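# Hang the lantern on the rail by its red wire

## Task

Suspend the lantern from the rail using the red wire so that it hangs freely without touching the table.

## Robot and tools

Robot: two arms, left_arm and right_arm, each ending in a parallel two-finger gripper. The fingers point along the gripper's own +z axis and close along its y axis. A block projects about 10 cm toward the gripper's +x axis and turns with it. end_effector_position is the spot between the pads when shut. Closed fingertips extend about 19 mm past it, open ones about 6 mm.

Frames: the scene frame has its origin at table-top height midway between the nominal bases, +z up, +x out over the table, and left_arm on the +y side (image left and right do not match these names). Bases are at left_arm (+0.053, +0.456, 0) m and right_arm (-0.065, -0.317, 0) m, both unrotated. Each arm's reported hand pose, its targets and its wrist camera pose are in that arm's own base frame. Fixed cameras and the table use the scene frame. Printed poses can be off by a few centimetres, more at long reach.

The 18-number row: one flat list covering both arms. Numbers 1-9 are left: dx, dy, dz, rx, ry, rz, gripper position, force_limit, speed. Numbers 10-18 are the same for right. All lie in [-1, 1]. dx, dy, dz, rx, ry, rz are offsets, not poses: they count from that arm's Hand target as it stood when the action or move began, along its own base axes. 1.0 equals 0.6 m or 180 degrees. rx, ry, rz form a single rotation vector about the Hand target's position. Repeating an offset moves the arm on again. Six zeros for an arm re-commands its current Hand target. Gripper numbers are absolute settings. position +1 is 85 mm open, about -0.8 is pads touching, -1 closes until blocked. force_limit and speed shape grip strength and finger speed (about 20, 85, 150 mm/s at -1, 0, +1). Both start at +1. To leave a gripper unchanged, resend its last three numbers; a 0 is a command. A new force_limit or speed applies only after the position changes by at least 0.01.

execute_actions(actions, cameras): actions is a list of actions. Each action is up to 15 rows of 18 numbers, one row per 1/30 s step; a short table repeats its last row. Every row counts from the action's start pose. An empty list returns state plus all camera images.

move(target, speed, blend, stop_force, zero, blocking, cameras): drives grippers in straight lines toward target, which is one 18-number row or up to 15 rows. Every row is an offset from the same starting Hand targets, not from the previous row. speed is in m/s, 0.002 to 1 (default 0.25), one value or one per target; turning is capped at twice that in rad/s. blend in metres rounds corners in a list; 0 stops at each. stop_force (12 to 80 N, shared) ends an arm's path when it senses that much push along its travel. Use it only slowly and when the gripper does not rotate. Leave it out when backing off a contact. zero=true re-zeroes the force before moving. blocking=false returns early and cannot be combined with stop_force. Give every row in a list the same gripper numbers. Paths do not avoid obstacles or the other arm, and grippers lag or overshoot when moving fast.

wait(seconds 0 to 10, cameras): lets time run while holding commands. stop(cameras): brakes a running move. zoom_image(camera, region [x0,y0,x1,y1] pixels, at most 504 square): enlarges part of that camera's latest image. finished_scene(scene): ends the current scene, given its number. It cannot be undone, and the lantern must stay hung afterward without the robot.

Cameras: cam_high, cam_low, cam_pegs, cam_rail, cam_left_wrist, cam_right_wrist, all 672x504. Their calibrations may have drifted slightly, and wrist images can lag while the arm moves.

Results: each arm's end_effector_position (m) and end_effector_quat_wxyz in its base frame, and the Hand target that the next offsets count from. The per-step controller clip (70 mm and 16 degrees from the measured pose) means Hand target may run ahead of the gripper. Other fields: joint velocities ("within noise" when still), Flange force in gripper axes (noisy, includes held weight, "no reading" near singular poses), and Tool commands. Gripper object_status: 0 moving, 1 blocked while opening, 2 blocked while closing (a grip), 3 reached target or pads met. position_measured is in counts: 3 open, about 78 = 60 mm, 130 = 40 mm, 180 = 20 mm, 230 = closed. A move adds a "move:" line such as done, off_target, moving, held or fault, plus limits (paced = clipped, held = steps withheld).

To grip, send position -1, hold it, and confirm status 2. To grip more softly, open first.

Avoid the following. Contact torque at the joint limits (152 N m for waist, shoulder and elbow; 38 N m for the wrist joints) or 150 N of external force freezes that arm for 10 s. A stiff arm commanded even slightly past a firm contact can fault. Do not let the arms or their grippers press on each other. The clearance check may hold commands but will not always prevent contact. Avoid dropping or flinging the lantern, and never let anything fall or be left off the table. Avoid hard hits on the rail or table, heavy or twisting loads on a gripper, and squeezing hard on a part still resting on something. Long stretched-out holds heat motors; a MOTOR HOT line warns of a coming 30-60 s brake. Loose objects may occasionally be nudged by outside disturbances.

Each tool is called after "Emit:" by a JSON object that holds its "op" and its "data", one argument or row to a line.

## Session

Emit:
{"op": "execute_actions", "data": {
  "actions": []
}}

Scene clock: 0.00 s.
left_arm: end_effector_position=(+0.6483, -0.0536, +0.1413) position_measured=3 object_status=3 end_effector_quat_wxyz=(-0.053, -0.663, +0.746, +0.035) | right_arm: end_effector_position=(+0.6685, -0.0639, +0.1159) position_measured=3 object_status=3 end_effector_quat_wxyz=(-0.075, +0.385, +0.919, +0.045)
Joint positions: left_arm=[0.12 0.658 0.522 0.003 -1.562 1.334] | right_arm=[0.03 0.725 0.609 -0.144 -1.554 -0.813]
Joint velocities: within noise
Flange force (N): no reading
Hand target: left_arm +0.6483, -0.0536, +0.1413; -0.053, -0.663, +0.746, +0.035 | right_arm +0.6685, -0.0639, +0.1159; -0.075, +0.385, +0.919, +0.045
Tool commands: left_gripper/position=+1.0 left_gripper/force_limit=+1.0 left_gripper/speed=+1.0 right_gripper/position=+1.0 right_gripper/force_limit=+1.0 right_gripper/speed=+1.0

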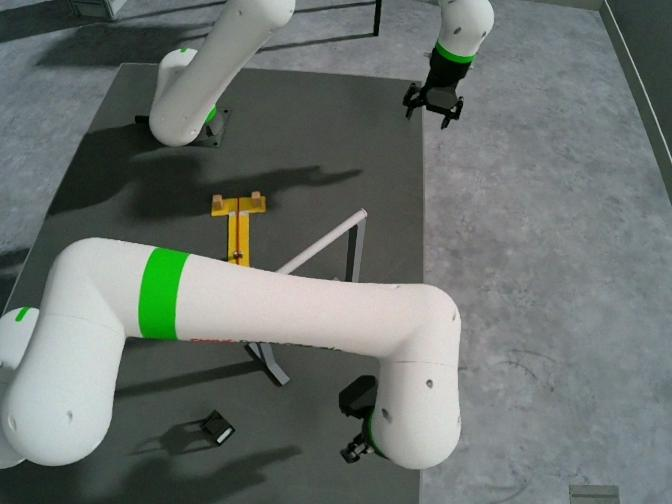

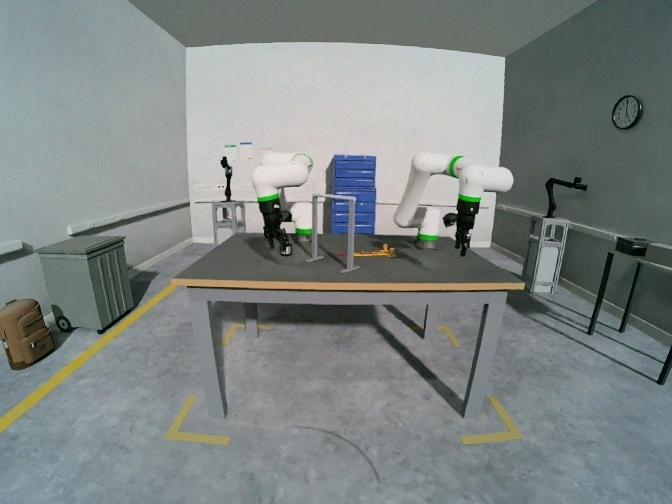

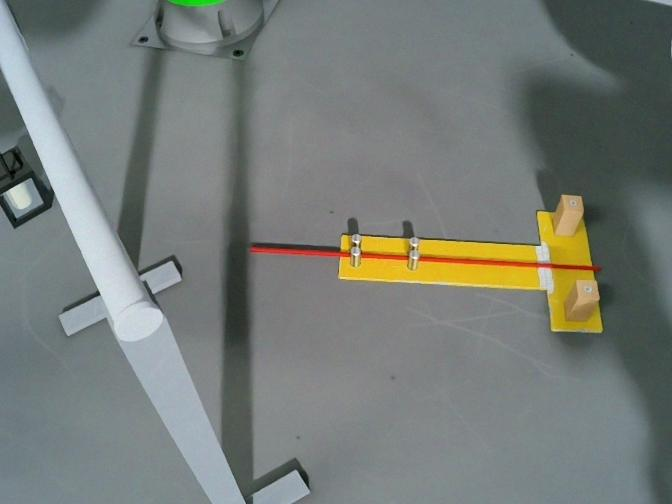

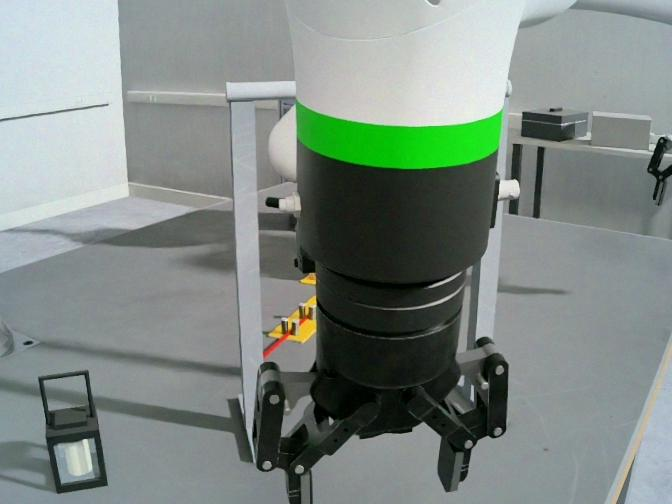

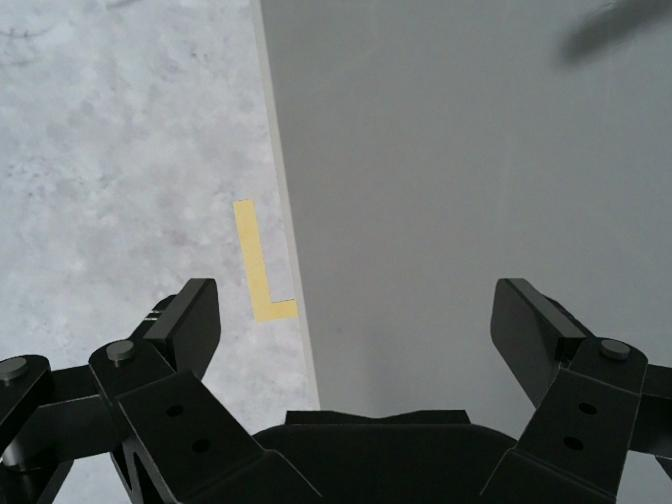

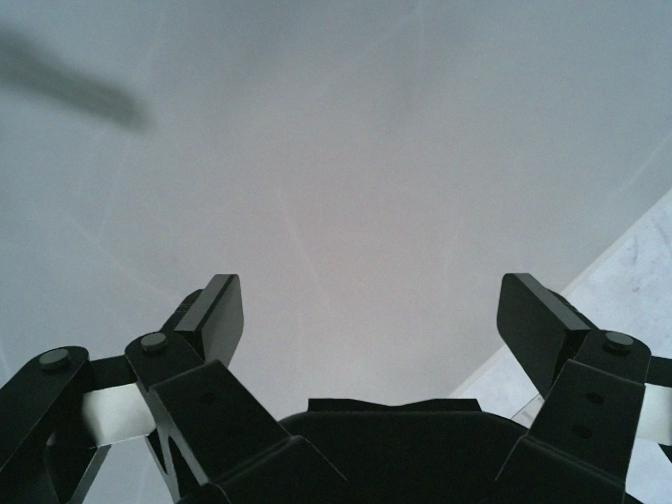

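Emit:
{"op": "zoom_image", "data": {
  "camera": "cam_pegs",
  "region": [230, 180, 440, 340]
}}

Emit:
{"op": "zoom_image", "data": {
  "camera": "cam_pegs",
  "region": [430, 170, 640, 340]
}}

Emit:
{"op": "zoom_image", "data": {
  "camera": "cam_rail",
  "region": [0, 340, 150, 504]
}}

Emit:
{"op": "zoom_image", "data": {
  "camera": "cam_pegs",
  "region": [0, 120, 180, 300]
}}

Emit:
{"op": "zoom_image", "data": {
  "camera": "cam_low",
  "region": [240, 170, 480, 290]
}}

Emit:
{"op": "zoom_image", "data": {
  "camera": "cam_high",
  "region": [180, 170, 400, 450]
}}

Scaled by 2.400 from the camera's 672x504 image, which has a finer 960x720 frame.

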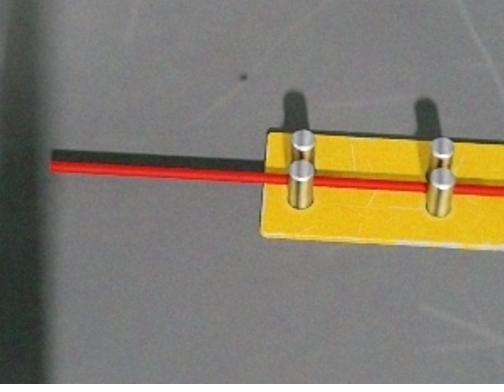

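Scaled by 2.400 from the camera's 672x504 image, which has a finer 960x720 frame.

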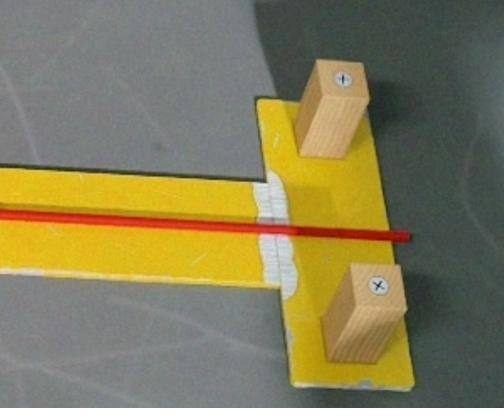

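Scaled by 3.073 from the camera's 672x504 image, which has a finer 960x720 frame.

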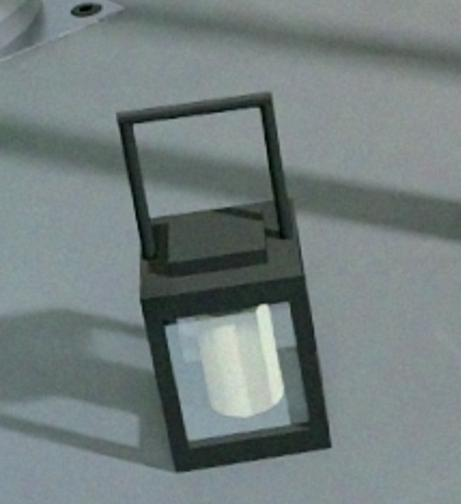

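Scaled by 2.800 from the camera's 672x504 image, which has a finer 960x720 frame.

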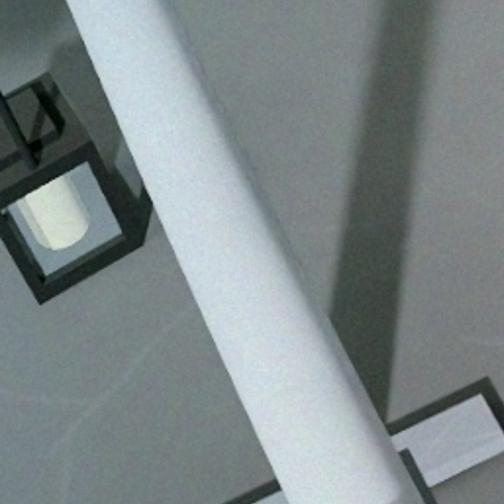

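Scaled by 2.100 from the camera's 672x504 image, which has a finer 960x720 frame.

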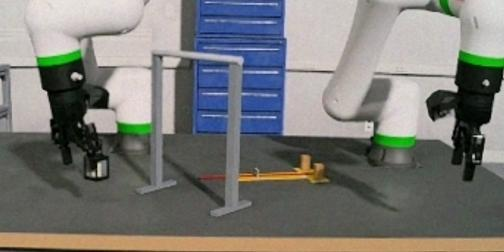

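Scaled by 1.800 from the camera's 672x504 image, which has a finer 960x720 frame.

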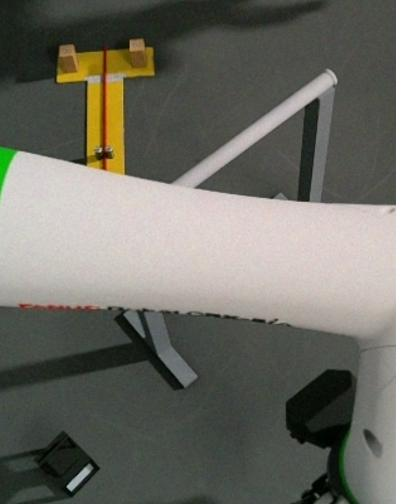

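Emit:
{"op": "move", "data": {
  "target": [
    [0,0,0,0,0,0,1,1,1,0,0,0.41,0,0,0,1,1,1],
    [0,0,0,0,0,0,1,1,1,-0.59,0,0.41,-0.053,-0.019,-0.186,1,1,1],
    [0,0,0,0,0,0,1,1,1,-0.53,0.4,0.35,-0.053,-0.019,-0.186,1,1,1]
  ],
  "speed": 0.3,
  "blend": 0.04,
  "cameras": ["all"]
}}

Scene clock: 11.53 s.
left_arm: end_effector_position=(+0.6483, -0.0536, +0.1413) position_measured=3 object_status=3 end_effector_quat_wxyz=(-0.053, -0.663, +0.746, +0.035) | right_arm: end_effector_position=(+0.3504, +0.1761, +0.3259) position_measured=3 object_status=3 end_effector_quat_wxyz=(+0.000, +0.636, +0.772, +0.001)
Joint positions: left_arm=[0.12 0.658 0.522 0.003 -1.562 1.334] | right_arm=[0.804 -0.142 -0.031 0.001 -1.68 -2.183]
Flange force (N): left_arm=[1.9 13.0 2.7] | right_arm=[7.0 5.6 -7.1]
Hand target: left_arm +0.6483, -0.0536, +0.1413; -0.053, -0.663, +0.746, +0.035 | right_arm +0.3505, +0.1761, +0.3259; +0.000, +0.636, +0.772, +0.001
Off the commanded pose: left_arm 0.000 m, 0 deg | right_arm 0.000 m, 0 deg.
move: done; limits=paced
camera_calibration:
cam_right_wrist: T_world_to_cam=[[0.983274, 0.181724, -0.0121622, -0.362116], [0.174036, -0.917789, 0.356895, -0.000520008], [0.0536942, -0.353043, -0.934065, 0.470744], [0, 0, 0, 1]] pos_world=[0.330873, 0.231521, 0.435487]

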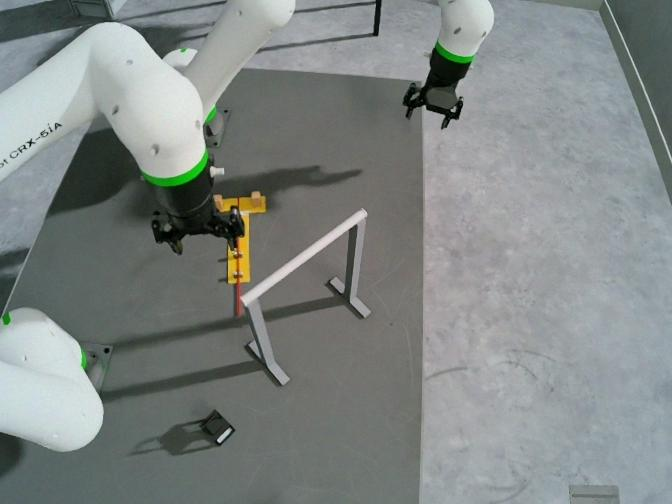

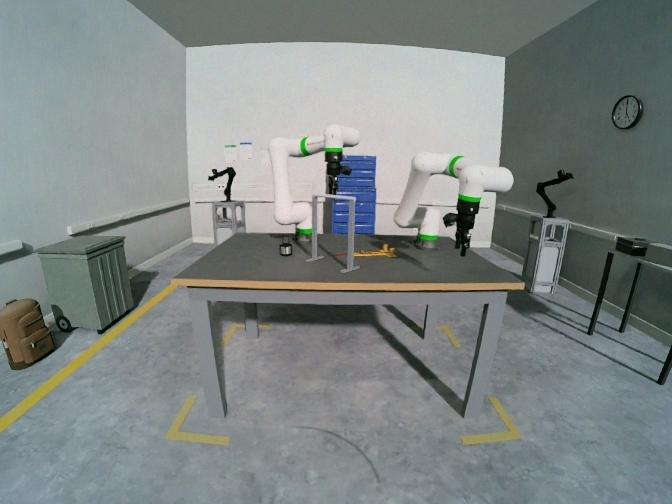

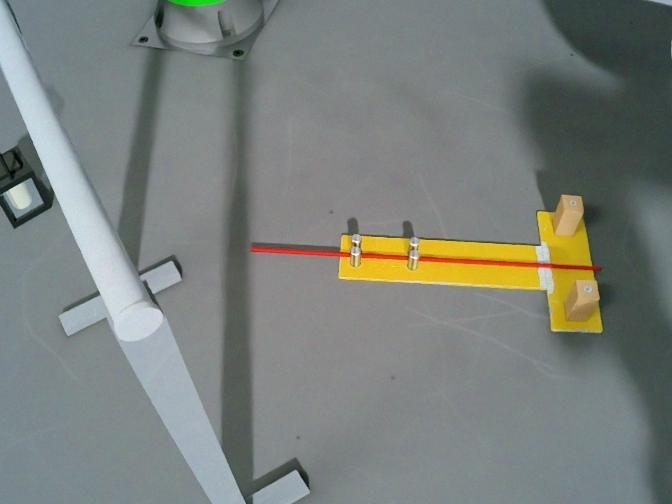

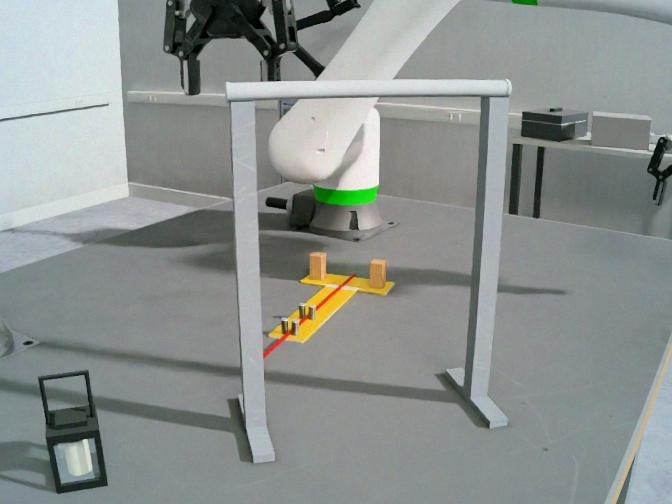

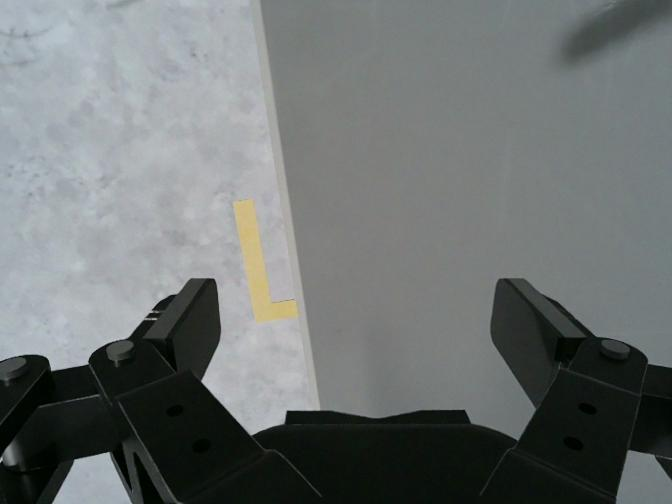

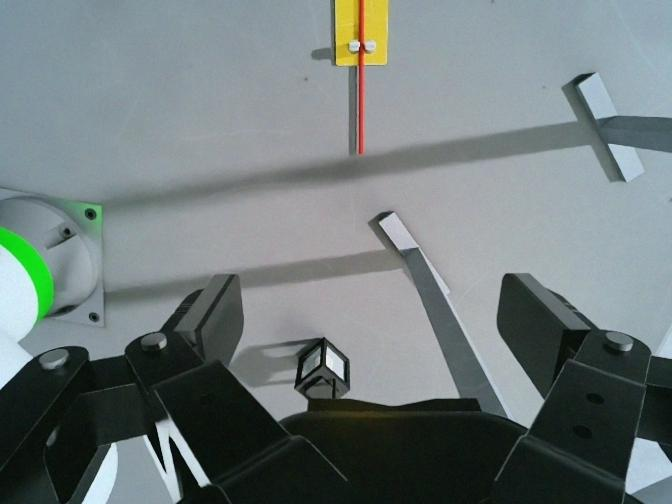

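Emit:
{"op": "move", "data": {
  "target": [0,0,0,0,0,0,1,1,1,0.01,0.04,-0.36,0,0,0,1,1,1],
  "cameras": ["cam_right_wrist","cam_pegs","cam_rail"]
}}

Emit:
{"op": "zoom_image", "data": {
  "camera": "cam_pegs",
  "region": [230, 180, 440, 340]
}}

Emit:
{"op": "zoom_image", "data": {
  "camera": "cam_rail",
  "region": [230, 230, 410, 380]
}}

Scene clock: 14.70 s.
left_arm: end_effector_position=(+0.6483, -0.0536, +0.1413) position_measured=3 object_status=3 end_effector_quat_wxyz=(-0.053, -0.663, +0.746, +0.035) | right_arm: end_effector_position=(+0.3564, +0.2002, +0.1099) position_measured=3 object_status=3 end_effector_quat_wxyz=(+0.000, +0.636, +0.772, +0.001)
Joint positions: left_arm=[0.12 0.658 0.522 0.003 -1.562 1.334] | right_arm=[0.836 -0.016 -0.43 0.001 -1.156 -2.215]
Flange force (N): left_arm=[2.3 12.0 1.8] | right_arm=[7.0 8.7 -1.0]
Hand target: left_arm +0.6483, -0.0536, +0.1413; -0.053, -0.663, +0.746, +0.035 | right_arm +0.3565, +0.2001, +0.1099; +0.000, +0.636, +0.772, +0.001
Off the commanded pose: left_arm 0.000 m, 0 deg | right_arm 0.000 m, 0 deg.
move: done
camera_calibration:
cam_right_wrist: T_world_to_cam=[[0.983275, 0.181723, -0.0121618, -0.375002], [0.174035, -0.91779, 0.356895, 0.0975168], [0.0536942, -0.353043, -0.934065, 0.27723], [0, 0, 0, 1]] pos_world=[0.336873, 0.255521, 0.219587]
Images, in order (width x height): cam_pegs 672x504, cam_rail 672x504, cam_right_wrist 672x504.

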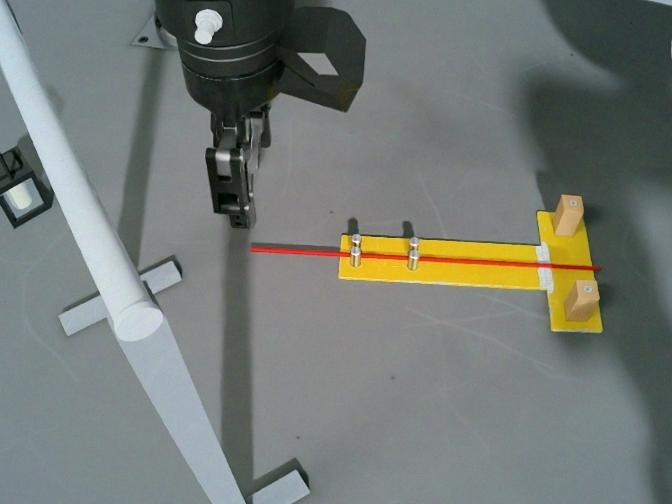

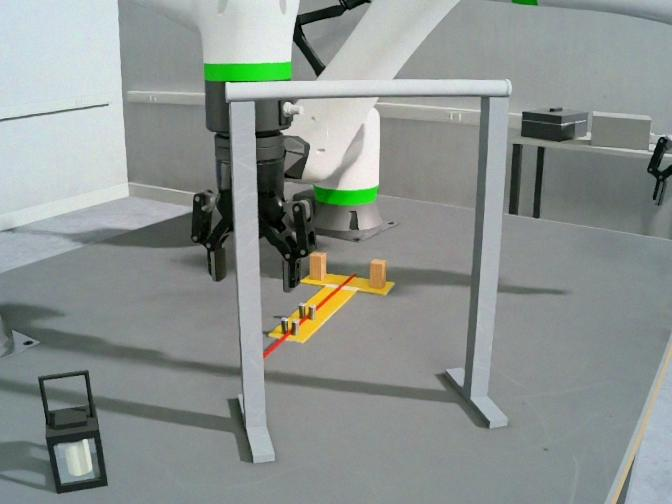

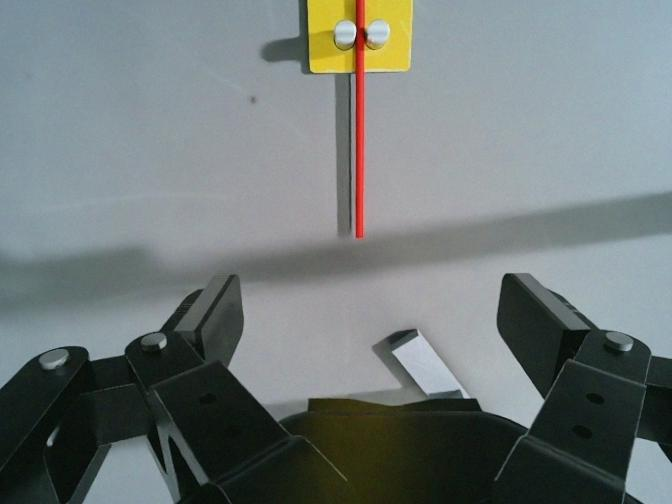

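Scaled by 2.400 from the camera's 672x504 image, which has a finer 960x720 frame.

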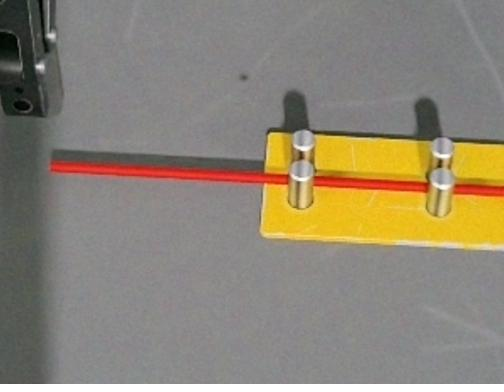

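Scaled by 2.800 from the camera's 672x504 image, which has a finer 960x720 frame.

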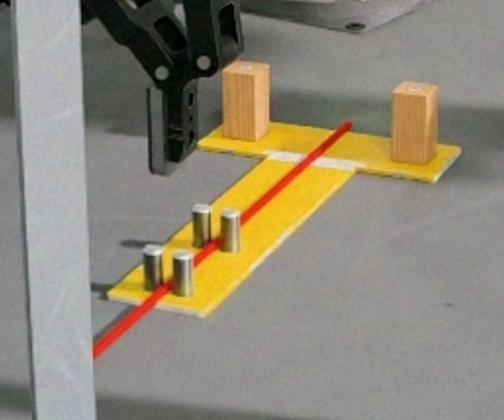

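Emit:
{"op": "move", "data": {
  "target": [
    [0,0,0,0,0,0,1,1,1,0,0.0118,-0.1,0,0,0,-0.3,-0.5,-0.5]
  ],
  "cameras": ["cam_right_wrist"]
}}

Emit:
{"op": "move", "data": {
  "target": [
    [0,0,0,0,0,0,1,1,1,0,0,-0.045,0,0,0,-0.3,-0.5,-0.5]
  ],
  "cameras": ["cam_right_wrist","cam_pegs"],
  "stop_force": 14,
  "speed": 0.02
}}

Emit:
{"op": "zoom_image", "data": {
  "camera": "cam_pegs",
  "region": [180, 160, 390, 310]
}}

Scene clock: 17.40 s.
left_arm: end_effector_position=(+0.6483, -0.0536, +0.1413) position_measured=3 object_status=3 end_effector_quat_wxyz=(-0.053, -0.663, +0.746, +0.035) | right_arm: end_effector_position=(+0.3565, +0.2072, +0.0499) position_measured=167 object_status=0 end_effector_quat_wxyz=(+0.000, +0.636, +0.772, +0.001)
Joint positions: left_arm=[0.12 0.658 0.522 0.003 -1.562 1.334] | right_arm=[0.848 0.07 -0.5 0.001 -1 -2.227]
Flange force (N): left_arm=[1.8 11.9 1.5] | right_arm=[6.9 6.4 -0.2]
Hand target: left_arm +0.6483, -0.0536, +0.1413; -0.053, -0.663, +0.746, +0.035 | right_arm +0.3565, +0.2072, +0.0499; +0.000, +0.636, +0.772, +0.001
Off the commanded pose: left_arm 0.000 m, 0 deg | right_arm 0.000 m, 0 deg.
move: done
camera_calibration:
cam_right_wrist: T_world_to_cam=[[0.983275, 0.181717, -0.0121789, -0.377019], [0.17403, -0.917757, 0.356981, 0.125461], [0.0536923, -0.35313, -0.934032, 0.223618], [0, 0, 0, 1]] pos_world=[0.336873, 0.26262, 0.159487]
Images, in order (width x height): cam_right_wrist 672x504.

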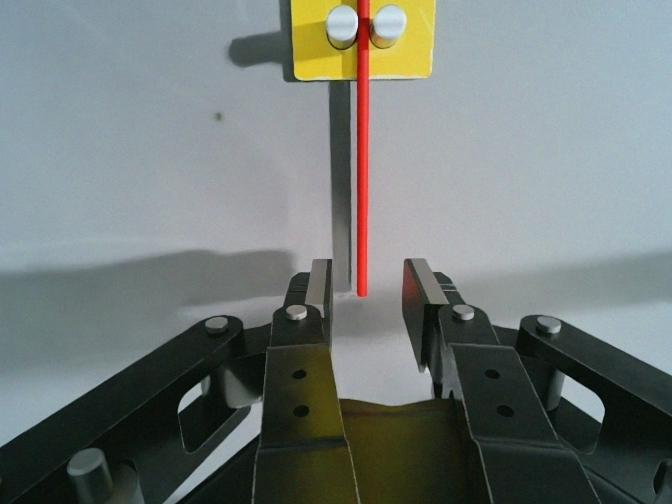

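Scene clock: 19.57 s.
left_arm: end_effector_position=(+0.6483, -0.0536, +0.1413) position_measured=3 object_status=3 end_effector_quat_wxyz=(-0.053, -0.663, +0.746, +0.035) | right_arm: end_effector_position=(+0.3565, +0.2072, +0.0229) position_measured=167 object_status=3 end_effector_quat_wxyz=(+0.000, +0.636, +0.772, +0.001)
Joint positions: left_arm=[0.12 0.658 0.522 0.003 -1.562 1.334] | right_arm=[0.848 0.113 -0.528 0.001 -0.928 -2.227]
Flange force (N): left_arm=[1.8 11.9 2.5] | right_arm=[6.5 7.0 0.0]
Hand target: left_arm +0.6483, -0.0536, +0.1413; -0.053, -0.663, +0.746, +0.035 | right_arm +0.3565, +0.2072, +0.0229; +0.000, +0.636, +0.772, +0.001
Off the commanded pose: left_arm 0.000 m, 0 deg | right_arm 0.000 m, 0 deg.
move: done
camera_calibration:
cam_right_wrist: T_world_to_cam=[[0.983275, 0.181717, -0.0121789, -0.377348], [0.17403, -0.917757, 0.356981, 0.1351], [0.0536923, -0.35313, -0.934032, 0.198399], [0, 0, 0, 1]] pos_world=[0.336873, 0.26262, 0.132487]
Images, in order (width x height): cam_pegs 672x504, cam_right_wrist 672x504.

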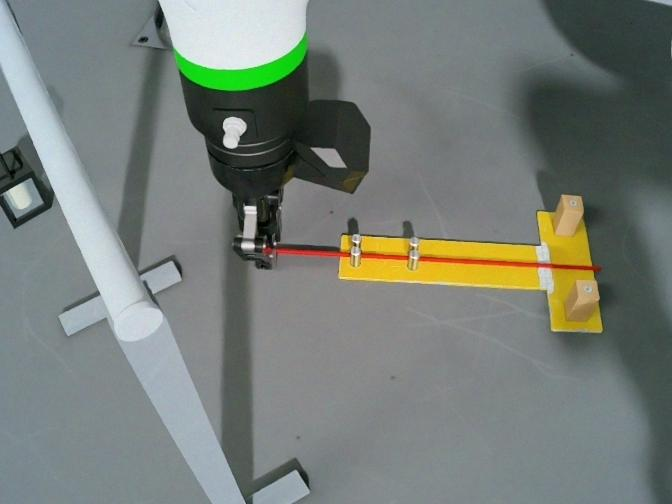

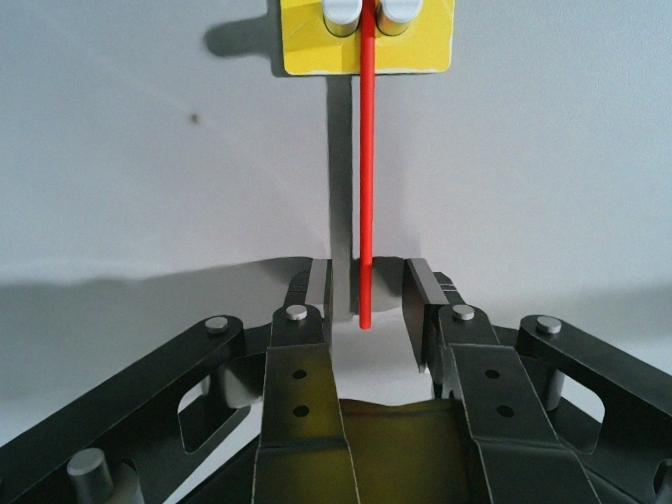

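Scaled by 2.400 from the camera's 672x504 image, which has a finer 960x720 frame.

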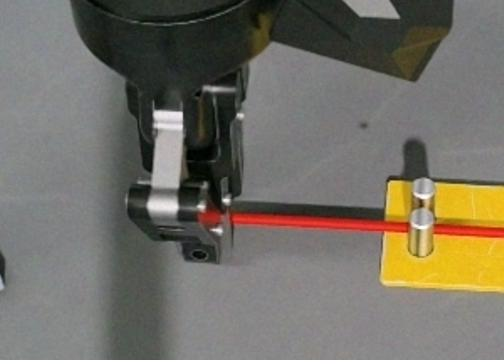

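Emit:
{"op": "move", "data": {
  "target": [
    [0,0,0,0,0,0,1,1,1,-0.002,0,-0.0033,0,0,0,-0.3,-0.5,-0.5]
  ],
  "stop_force": 12,
  "speed": 0.02
}}

Emit:
{"op": "move", "data": {
  "target": [
    [0,0,0,0,0,0,1,1,1,0,0,0,0,0,0,-1,0,-0.8]
  ],
  "cameras": ["cam_right_wrist","cam_pegs"]
}}

Emit:
{"op": "zoom_image", "data": {
  "camera": "cam_pegs",
  "region": [180, 160, 390, 310]
}}

Scene clock: 21.63 s.
left_arm: end_effector_position=(+0.6483, -0.0536, +0.1413) position_measured=3 object_status=3 end_effector_quat_wxyz=(-0.053, -0.663, +0.746, +0.035) | right_arm: end_effector_position=(+0.3553, +0.2072, +0.0209) position_measured=167 object_status=3 end_effector_quat_wxyz=(+0.000, +0.636, +0.772, +0.001)
Joint positions: left_arm=[0.12 0.658 0.522 0.003 -1.562 1.334] | right_arm=[0.85 0.114 -0.533 0.001 -0.923 -2.23]
Flange force (N): left_arm=[1.7 12.0 1.8] | right_arm=[7.4 6.1 0.7]
Hand target: left_arm +0.6483, -0.0536, +0.1413; -0.053, -0.663, +0.746, +0.035 | right_arm +0.3553, +0.2072, +0.0209; +0.000, +0.636, +0.772, +0.001
Off the commanded pose: left_arm 0.000 m, 0 deg | right_arm 0.000 m, 0 deg.
move: done

Scene clock: 22.70 s.
left_arm: end_effector_position=(+0.6483, -0.0536, +0.1413) position_measured=3 object_status=3 end_effector_quat_wxyz=(-0.053, -0.663, +0.746, +0.035) | right_arm: end_effector_position=(+0.3553, +0.2072, +0.0209) position_measured=225 object_status=0 end_effector_quat_wxyz=(+0.000, +0.636, +0.772, +0.001)
Joint positions: left_arm=[0.12 0.658 0.522 0.003 -1.562 1.334] | right_arm=[0.85 0.114 -0.533 0.001 -0.923 -2.23]
Flange force (N): left_arm=[1.9 12.7 1.8] | right_arm=[7.0 5.6 0.2]
Hand target: left_arm +0.6483, -0.0536, +0.1413; -0.053, -0.663, +0.746, +0.035 | right_arm +0.3553, +0.2072, +0.0209; +0.000, +0.636, +0.772, +0.001
Off the commanded pose: left_arm 0.000 m, 0 deg | right_arm 0.000 m, 0 deg.
move: done
camera_calibration:
cam_right_wrist: T_world_to_cam=[[0.983267, 0.181767, -0.012093, -0.376215], [0.174046, -0.917748, 0.356997, 0.136013], [0.0537922, -0.353129, -0.934027, 0.196561], [0, 0, 0, 1]] pos_world=[0.335674, 0.26262, 0.130487]
Images, in order (width x height): cam_pegs 672x504, cam_right_wrist 672x504.

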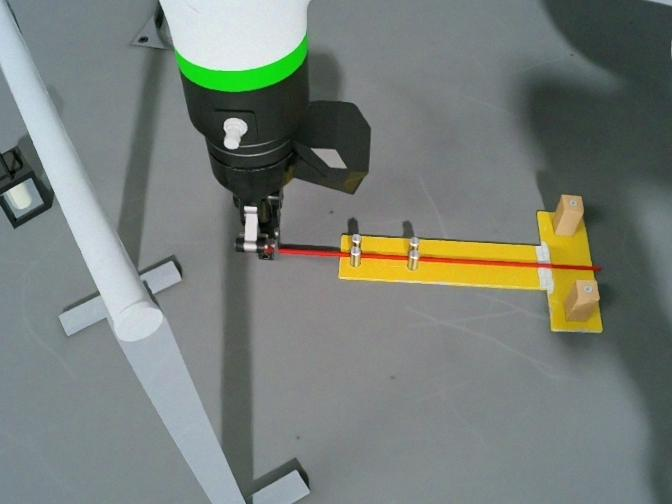

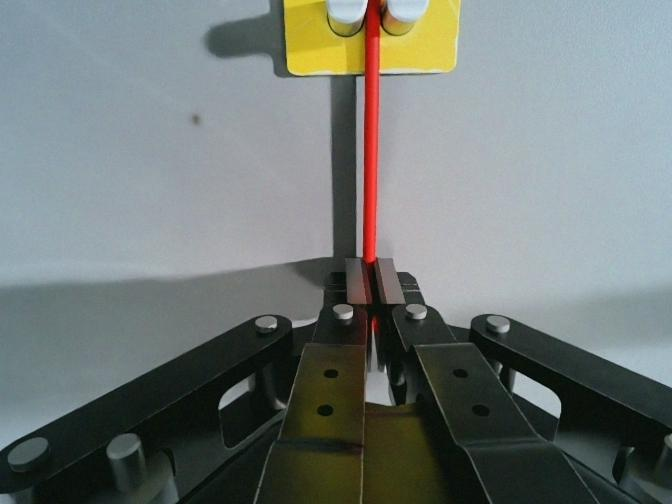

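Scaled by 2.400 from the camera's 672x504 image, which has a finer 960x720 frame.

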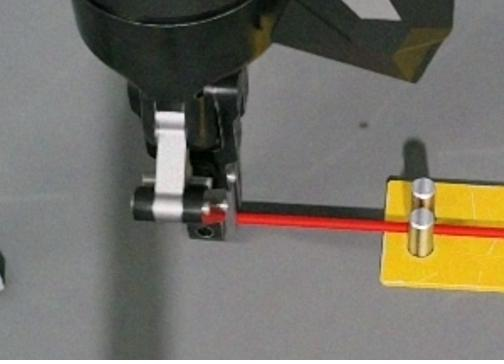

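Emit:
{"op": "move", "data": {
  "target": [
    [0,0,0,0,0,0,1,1,1,0.0322,0.0092,0.003,0,0,0.0833,-1,0,-0.8],
    [0,0,0,0,0,0,1,1,1,0.0592,0.0262,0.005,0,0,0.1667,-1,0,-0.8],
    [0,0,0,0,0,0,1,1,1,0.0953,0.076,0.008,0,0,0.3333,-1,0,-0.8]
  ],
  "speed": 0.06,
  "blend": 0.005,
  "cameras": ["cam_right_wrist","cam_pegs"]
}}

Scene clock: 35.13 s.
left_arm: end_effector_position=(+0.6483, -0.0536, +0.1413) position_measured=3 object_status=3 end_effector_quat_wxyz=(-0.053, -0.663, +0.746, +0.035) | right_arm: end_effector_position=(+0.4124, +0.2528, +0.0257) position_measured=225 object_status=2 end_effector_quat_wxyz=(+0.000, +0.165, +0.986, +0.001)
Joint positions: left_arm=[0.12 0.658 0.522 0.003 -1.562 1.334] | right_arm=[0.821 0.272 -0.325 -0.001 -0.973 -1.153]
Flange force (N): left_arm=[1.4 11.8 1.9] | right_arm=[-2.9 9.0 1.1]
Hand target: left_arm +0.6483, -0.0536, +0.1413; -0.053, -0.663, +0.746, +0.035 | right_arm +0.4124, +0.2528, +0.0257; +0.000, +0.165, +0.986, +0.001
Off the commanded pose: left_arm 0.000 m, 0 deg | right_arm 0.000 m, 0 deg.
move: done
camera_calibration:
cam_right_wrist: T_world_to_cam=[[0.334406, 0.942351, -0.0121499, -0.36532], [0.881769, -0.308305, 0.356975, -0.279714], [0.33265, -0.130088, -0.934035, 0.042691], [0, 0, 0, 1]] pos_world=[0.354607, 0.263576, 0.135287]
Images, in order (width x height): cam_pegs 672x504, cam_right_wrist 672x504.

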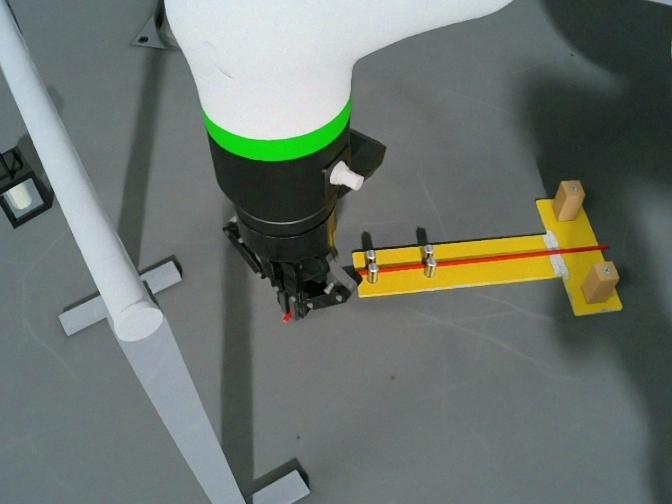

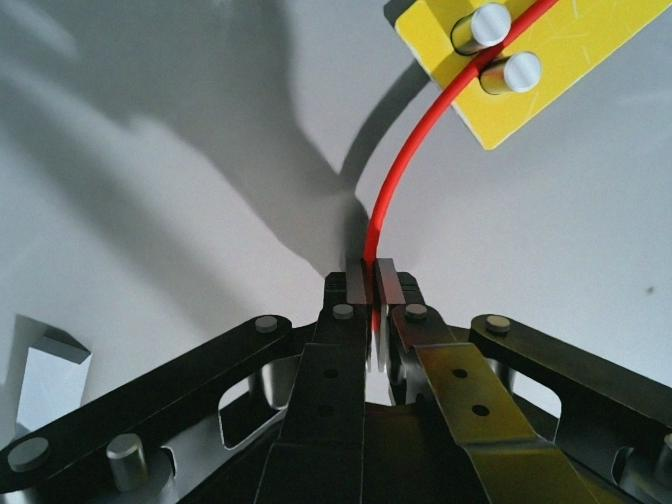

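Emit:
{"op": "move", "data": {
  "target": [
    [-0.3,-0.1,0.1,-0.017,-0.039,-0.351,1,1,1,0,0,0,0,0,0,-1,0,-0.8],
    [-0.738,-0.319,0.0,-0.017,-0.039,-0.351,1,1,1,0,0,0,0,0,0,-1,0,-0.8]
  ],
  "speed": 0.3,
  "blend": 0.04,
  "cameras": ["cam_left_wrist","cam_pegs","cam_high"]
}}

Scene clock: 41.67 s.
left_arm: end_effector_position=(+0.2055, -0.2450, +0.1413) position_measured=3 object_status=3 end_effector_quat_wxyz=(+0.000, -0.174, +0.985, +0.000) | right_arm: end_effector_position=(+0.4124, +0.2528, +0.0257) position_measured=225 object_status=2 end_effector_quat_wxyz=(+0.000, +0.165, +0.986, +0.001)
Joint positions: left_arm=[-0.454 -0.296 -0.587 0 -1.28 0.804] | right_arm=[0.821 0.272 -0.325 -0.001 -0.973 -1.153]
Flange force (N): left_arm=[5.7 2.9 0.5] | right_arm=[-3.4 9.0 0.6]
Hand target: left_arm +0.2055, -0.2450, +0.1413; +0.000, -0.174, +0.985, +0.000 | right_arm +0.4124, +0.2528, +0.0257; +0.000, +0.165, +0.986, +0.001
Off the commanded pose: left_arm 0.000 m, 0 deg | right_arm 0.000 m, 0 deg.
move: done
camera_calibration:
cam_left_wrist: T_world_to_cam=[[-0.344324, 0.938825, 0.00691332, 0.308882], [0.888127, 0.323325, 0.326636, -0.1279], [0.304419, 0.118609, -0.945125, 0.230247], [0, 0, 0, 1]] pos_world=[0.149856, -0.275942, 0.257254]
Images, in order (width x height): cam_high 672x504, cam_pegs 672x504, cam_left_wrist 672x504.

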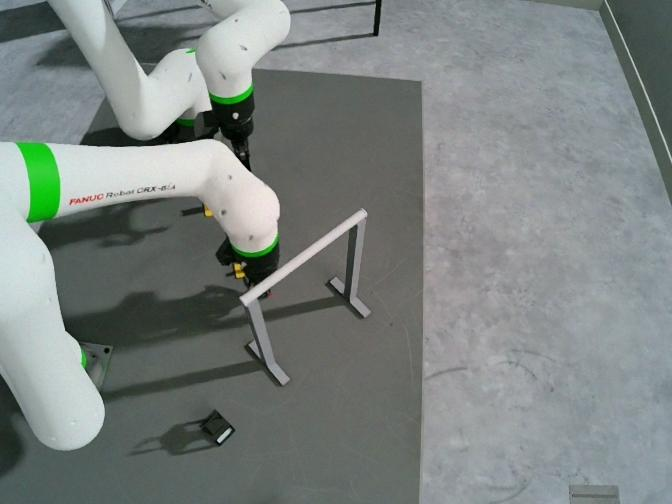

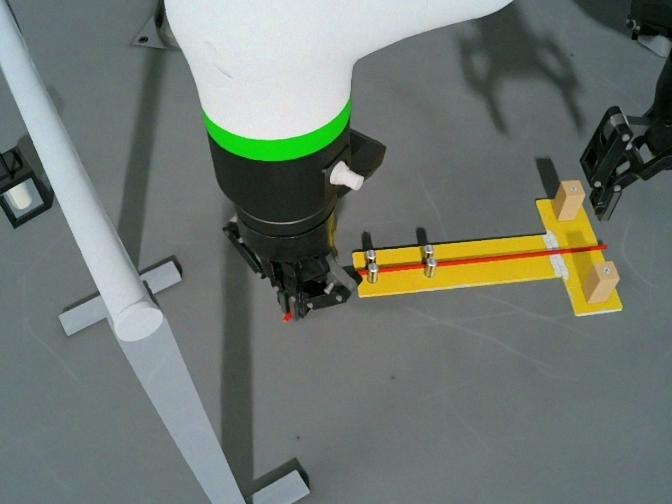

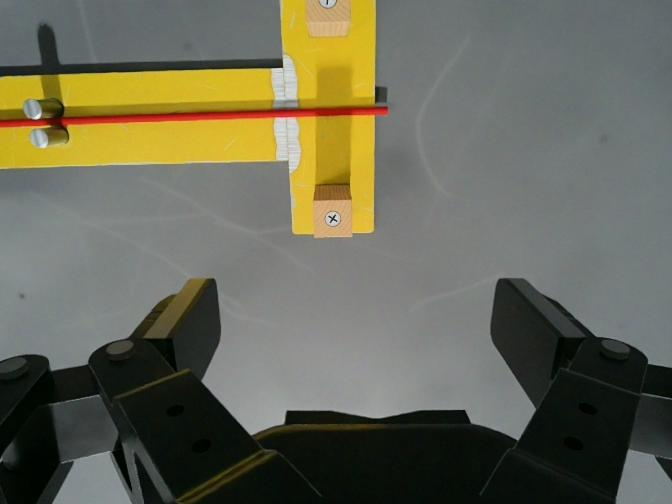

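Emit:
{"op": "move", "data": {
  "target": [
    [-0.0102,-0.0208,0,0,0,0.0083,1,1,1,0,0,0,0,0,0,-1,0,-0.8],
    [-0.0102,-0.0208,-0.185,0,0,0.0083,1,1,1,0,0,0,0,0,0,-1,0,-0.8]
  ],
  "speed": 0.1
}}

Emit:
{"op": "move", "data": {
  "target": [0,0,0,0,0,0,-1,0.6,-1,0,0,0,0,0,0,-1,0,-0.8]
}}

Emit:
{"op": "wait", "data": {
  "seconds": 1,
  "cameras": ["cam_left_wrist","cam_pegs"]
}}

Scene clock: 45.07 s.
left_arm: end_effector_position=(+0.1994, -0.2574, +0.0303) position_measured=3 object_status=3 end_effector_quat_wxyz=(+0.000, -0.187, +0.982, +0.000) | right_arm: end_effector_position=(+0.4124, +0.2528, +0.0257) position_measured=225 object_status=2 end_effector_quat_wxyz=(+0.000, +0.165, +0.986, +0.001)
Joint positions: left_arm=[-0.501 -0.127 -0.744 0 -0.954 0.877] | right_arm=[0.821 0.272 -0.325 -0.001 -0.973 -1.153]
Flange force (N): left_arm=[5.3 5.1 -2.5] | right_arm=[-3.6 9.6 0.9]
Hand target: left_arm +0.1993, -0.2575, +0.0303; +0.000, -0.187, +0.982, +0.000 | right_arm +0.4124, +0.2528, +0.0257; +0.000, +0.165, +0.986, +0.001
Off the commanded pose: left_arm 0.000 m, 0 deg | right_arm 0.000 m, 0 deg.
move: done

Scene clock: 48.90 s.
left_arm: end_effector_position=(+0.1993, -0.2575, +0.0302) position_measured=182 object_status=0 end_effector_quat_wxyz=(+0.000, -0.187, +0.982, +0.000) | right_arm: end_effector_position=(+0.4124, +0.2528, +0.0257) position_measured=225 object_status=2 end_effector_quat_wxyz=(+0.000, +0.165, +0.986, +0.001)
Joint positions: left_arm=[-0.501 -0.127 -0.744 0 -0.954 0.877] | right_arm=[0.821 0.272 -0.325 -0.001 -0.973 -1.153]
Flange force (N): left_arm=[4.0 23.9 -41.0] | right_arm=[-5.8 6.1 0.4]
Hand target: left_arm +0.1993, -0.2575, +0.0303; +0.000, -0.187, +0.982, +0.000 | right_arm +0.4124, +0.2528, +0.0257; +0.000, +0.165, +0.986, +0.001
Off the commanded pose: left_arm 0.000 m, 0 deg | right_arm 0.000 m, 0 deg.
move: done

Scene clock: 49.90 s.
left_arm: end_effector_position=(+0.1993, -0.2575, +0.0302) position_measured=182 object_status=2 end_effector_quat_wxyz=(+0.000, -0.187, +0.982, +0.000) | right_arm: end_effector_position=(+0.4124, +0.2528, +0.0257) position_measured=225 object_status=2 end_effector_quat_wxyz=(+0.000, +0.165, +0.986, +0.001)
Joint positions: left_arm=[-0.501 -0.127 -0.744 0 -0.954 0.877] | right_arm=[0.821 0.272 -0.325 -0.001 -0.973 -1.153]
Flange force (N): left_arm=[5.0 23.1 -40.8] | right_arm=[-6.0 6.4 0.9]
Hand target: left_arm +0.1993, -0.2575, +0.0303; +0.000, -0.187, +0.982, +0.000 | right_arm +0.4124, +0.2528, +0.0257; +0.000, +0.165, +0.986, +0.001
Tool commands: left_gripper/position=-1.0 left_gripper/force_limit=+0.6 left_gripper/speed=-1.0 right_gripper/position=-1.0 right_gripper/force_limit=+0.0 right_gripper/speed=-0.8
Off the commanded pose: left_arm 0.000 m, 0 deg | right_arm 0.000 m, 0 deg.
wait: 1.00 s; at rest by 0.17 s
camera_calibration:
cam_left_wrist: T_world_to_cam=[[-0.368668, 0.929535, 0.00695857, 0.32176], [0.879415, 0.346344, 0.326612, -0.0745641], [0.301187, 0.126531, -0.945133, 0.131346], [0, 0, 0, 1]] pos_world=[0.144636, -0.289882, 0.146254]
Images, in order (width x height): cam_pegs 672x504, cam_left_wrist 672x504.

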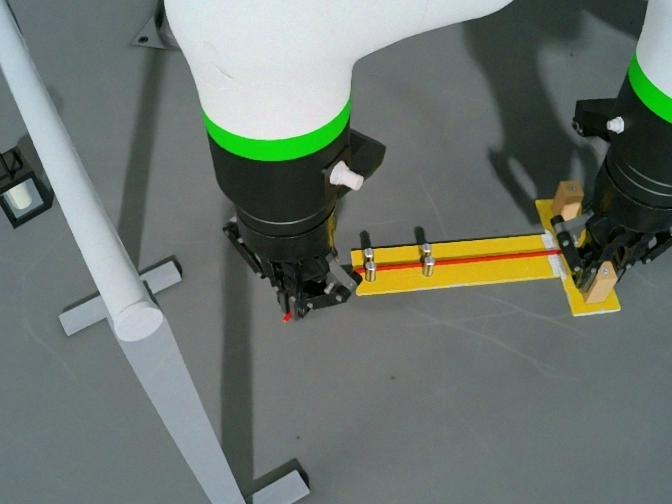

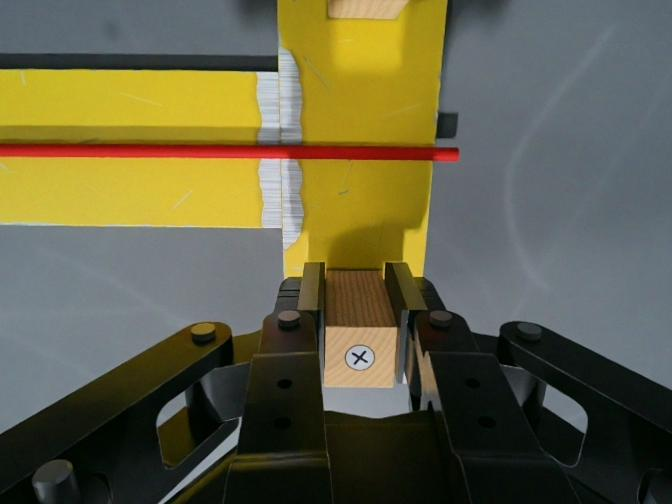

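Emit:
{"op": "move", "data": {
  "target": [
    [0,0,0.0025,0,0,0,-1,0.6,-1,0.0047,0.0295,0,0,0,0.211,-1,0,-0.8],
    [0,0,0.0025,0,0,0,-1,0.6,-1,0.0045,0.059,0.003,0,0,0.378,-1,0,-0.8],
    [0,0,0.0025,0,0,0,-1,0.6,-1,-0.0055,0.085,0.005,0,0,0.544,-1,0,-0.8],
    [0,0,0.0025,0,0,0,-1,0.6,-1,-0.0225,0.104,0.005,0,0,0.711,-1,0,-0.8]
  ],
  "speed": 0.06,
  "blend": 0.004,
  "cameras": ["cam_left_wrist","cam_right_wrist","cam_pegs"]
}}

Scene clock: 62.03 s.
left_arm: end_effector_position=(+0.1993, -0.2575, +0.0318) position_measured=182 object_status=2 end_effector_quat_wxyz=(+0.000, -0.187, +0.982, +0.000) | right_arm: end_effector_position=(+0.4150, +0.2885, +0.0275) position_measured=225 object_status=2 end_effector_quat_wxyz=(+0.000, -0.419, +0.908, +0.001)
Joint positions: left_arm=[-0.501 -0.129 -0.743 0 -0.958 0.877] | right_arm=[0.867 0.318 -0.258 -0.002 -0.995 -0.001]
Flange force (N): left_arm=[6.3 3.8 -0.2] | right_arm=[-11.1 0.5 0.7]
Hand target: left_arm +0.1993, -0.2575, +0.0318; +0.000, -0.187, +0.982, +0.000 | right_arm +0.4150, +0.2885, +0.0275; +0.000, -0.419, +0.908, +0.001 (not the last commanded pose)
Off the commanded pose: left_arm 0.000 m, 0 deg | right_arm 0.031 m, 59 deg.
move: off_target (right_arm; path cut at 10 s); path passed 2 of 4 targets
camera_calibration:
cam_left_wrist: T_world_to_cam=[[-0.368668, 0.929535, 0.00695857, 0.32175], [0.879415, 0.346344, 0.326612, -0.075054], [0.301187, 0.126531, -0.945133, 0.132763], [0, 0, 0, 1]] pos_world=[0.144636, -0.289882, 0.147754]
cam_right_wrist: T_world_to_cam=[[-0.755199, 0.655382, -0.0122175, 0.135278], [0.608964, 0.708365, 0.356907, -0.45179], [0.242565, 0.262095, -0.93406, -0.0275277], [0, 0, 0, 1]] pos_world=[0.383963, 0.238588, 0.137187]
Images, in order (width x height): cam_pegs 672x504, cam_left_wrist 672x504, cam_right_wrist 672x504.

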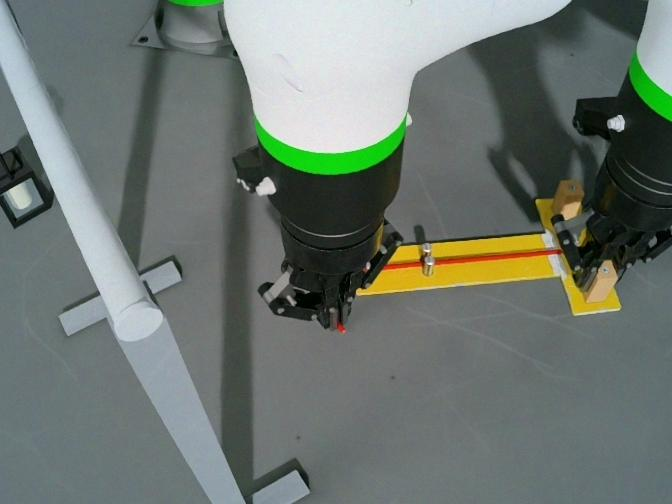

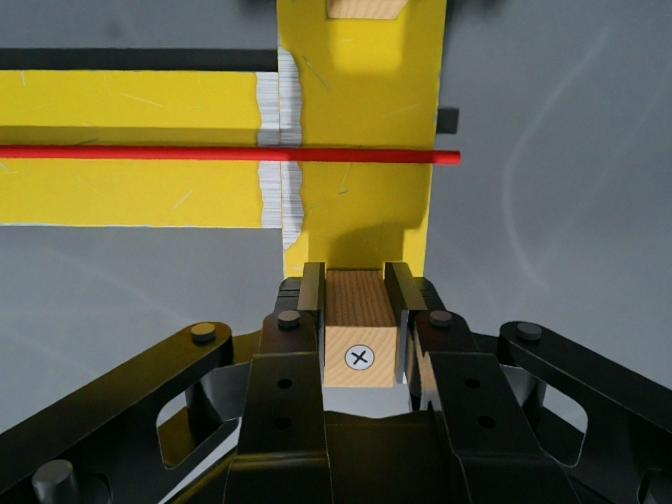

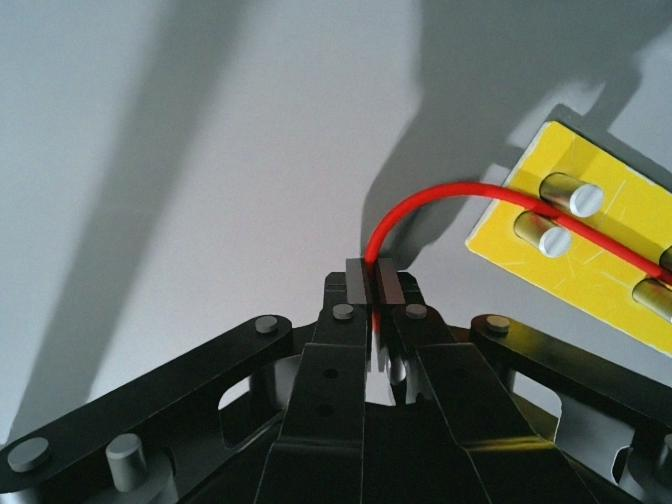

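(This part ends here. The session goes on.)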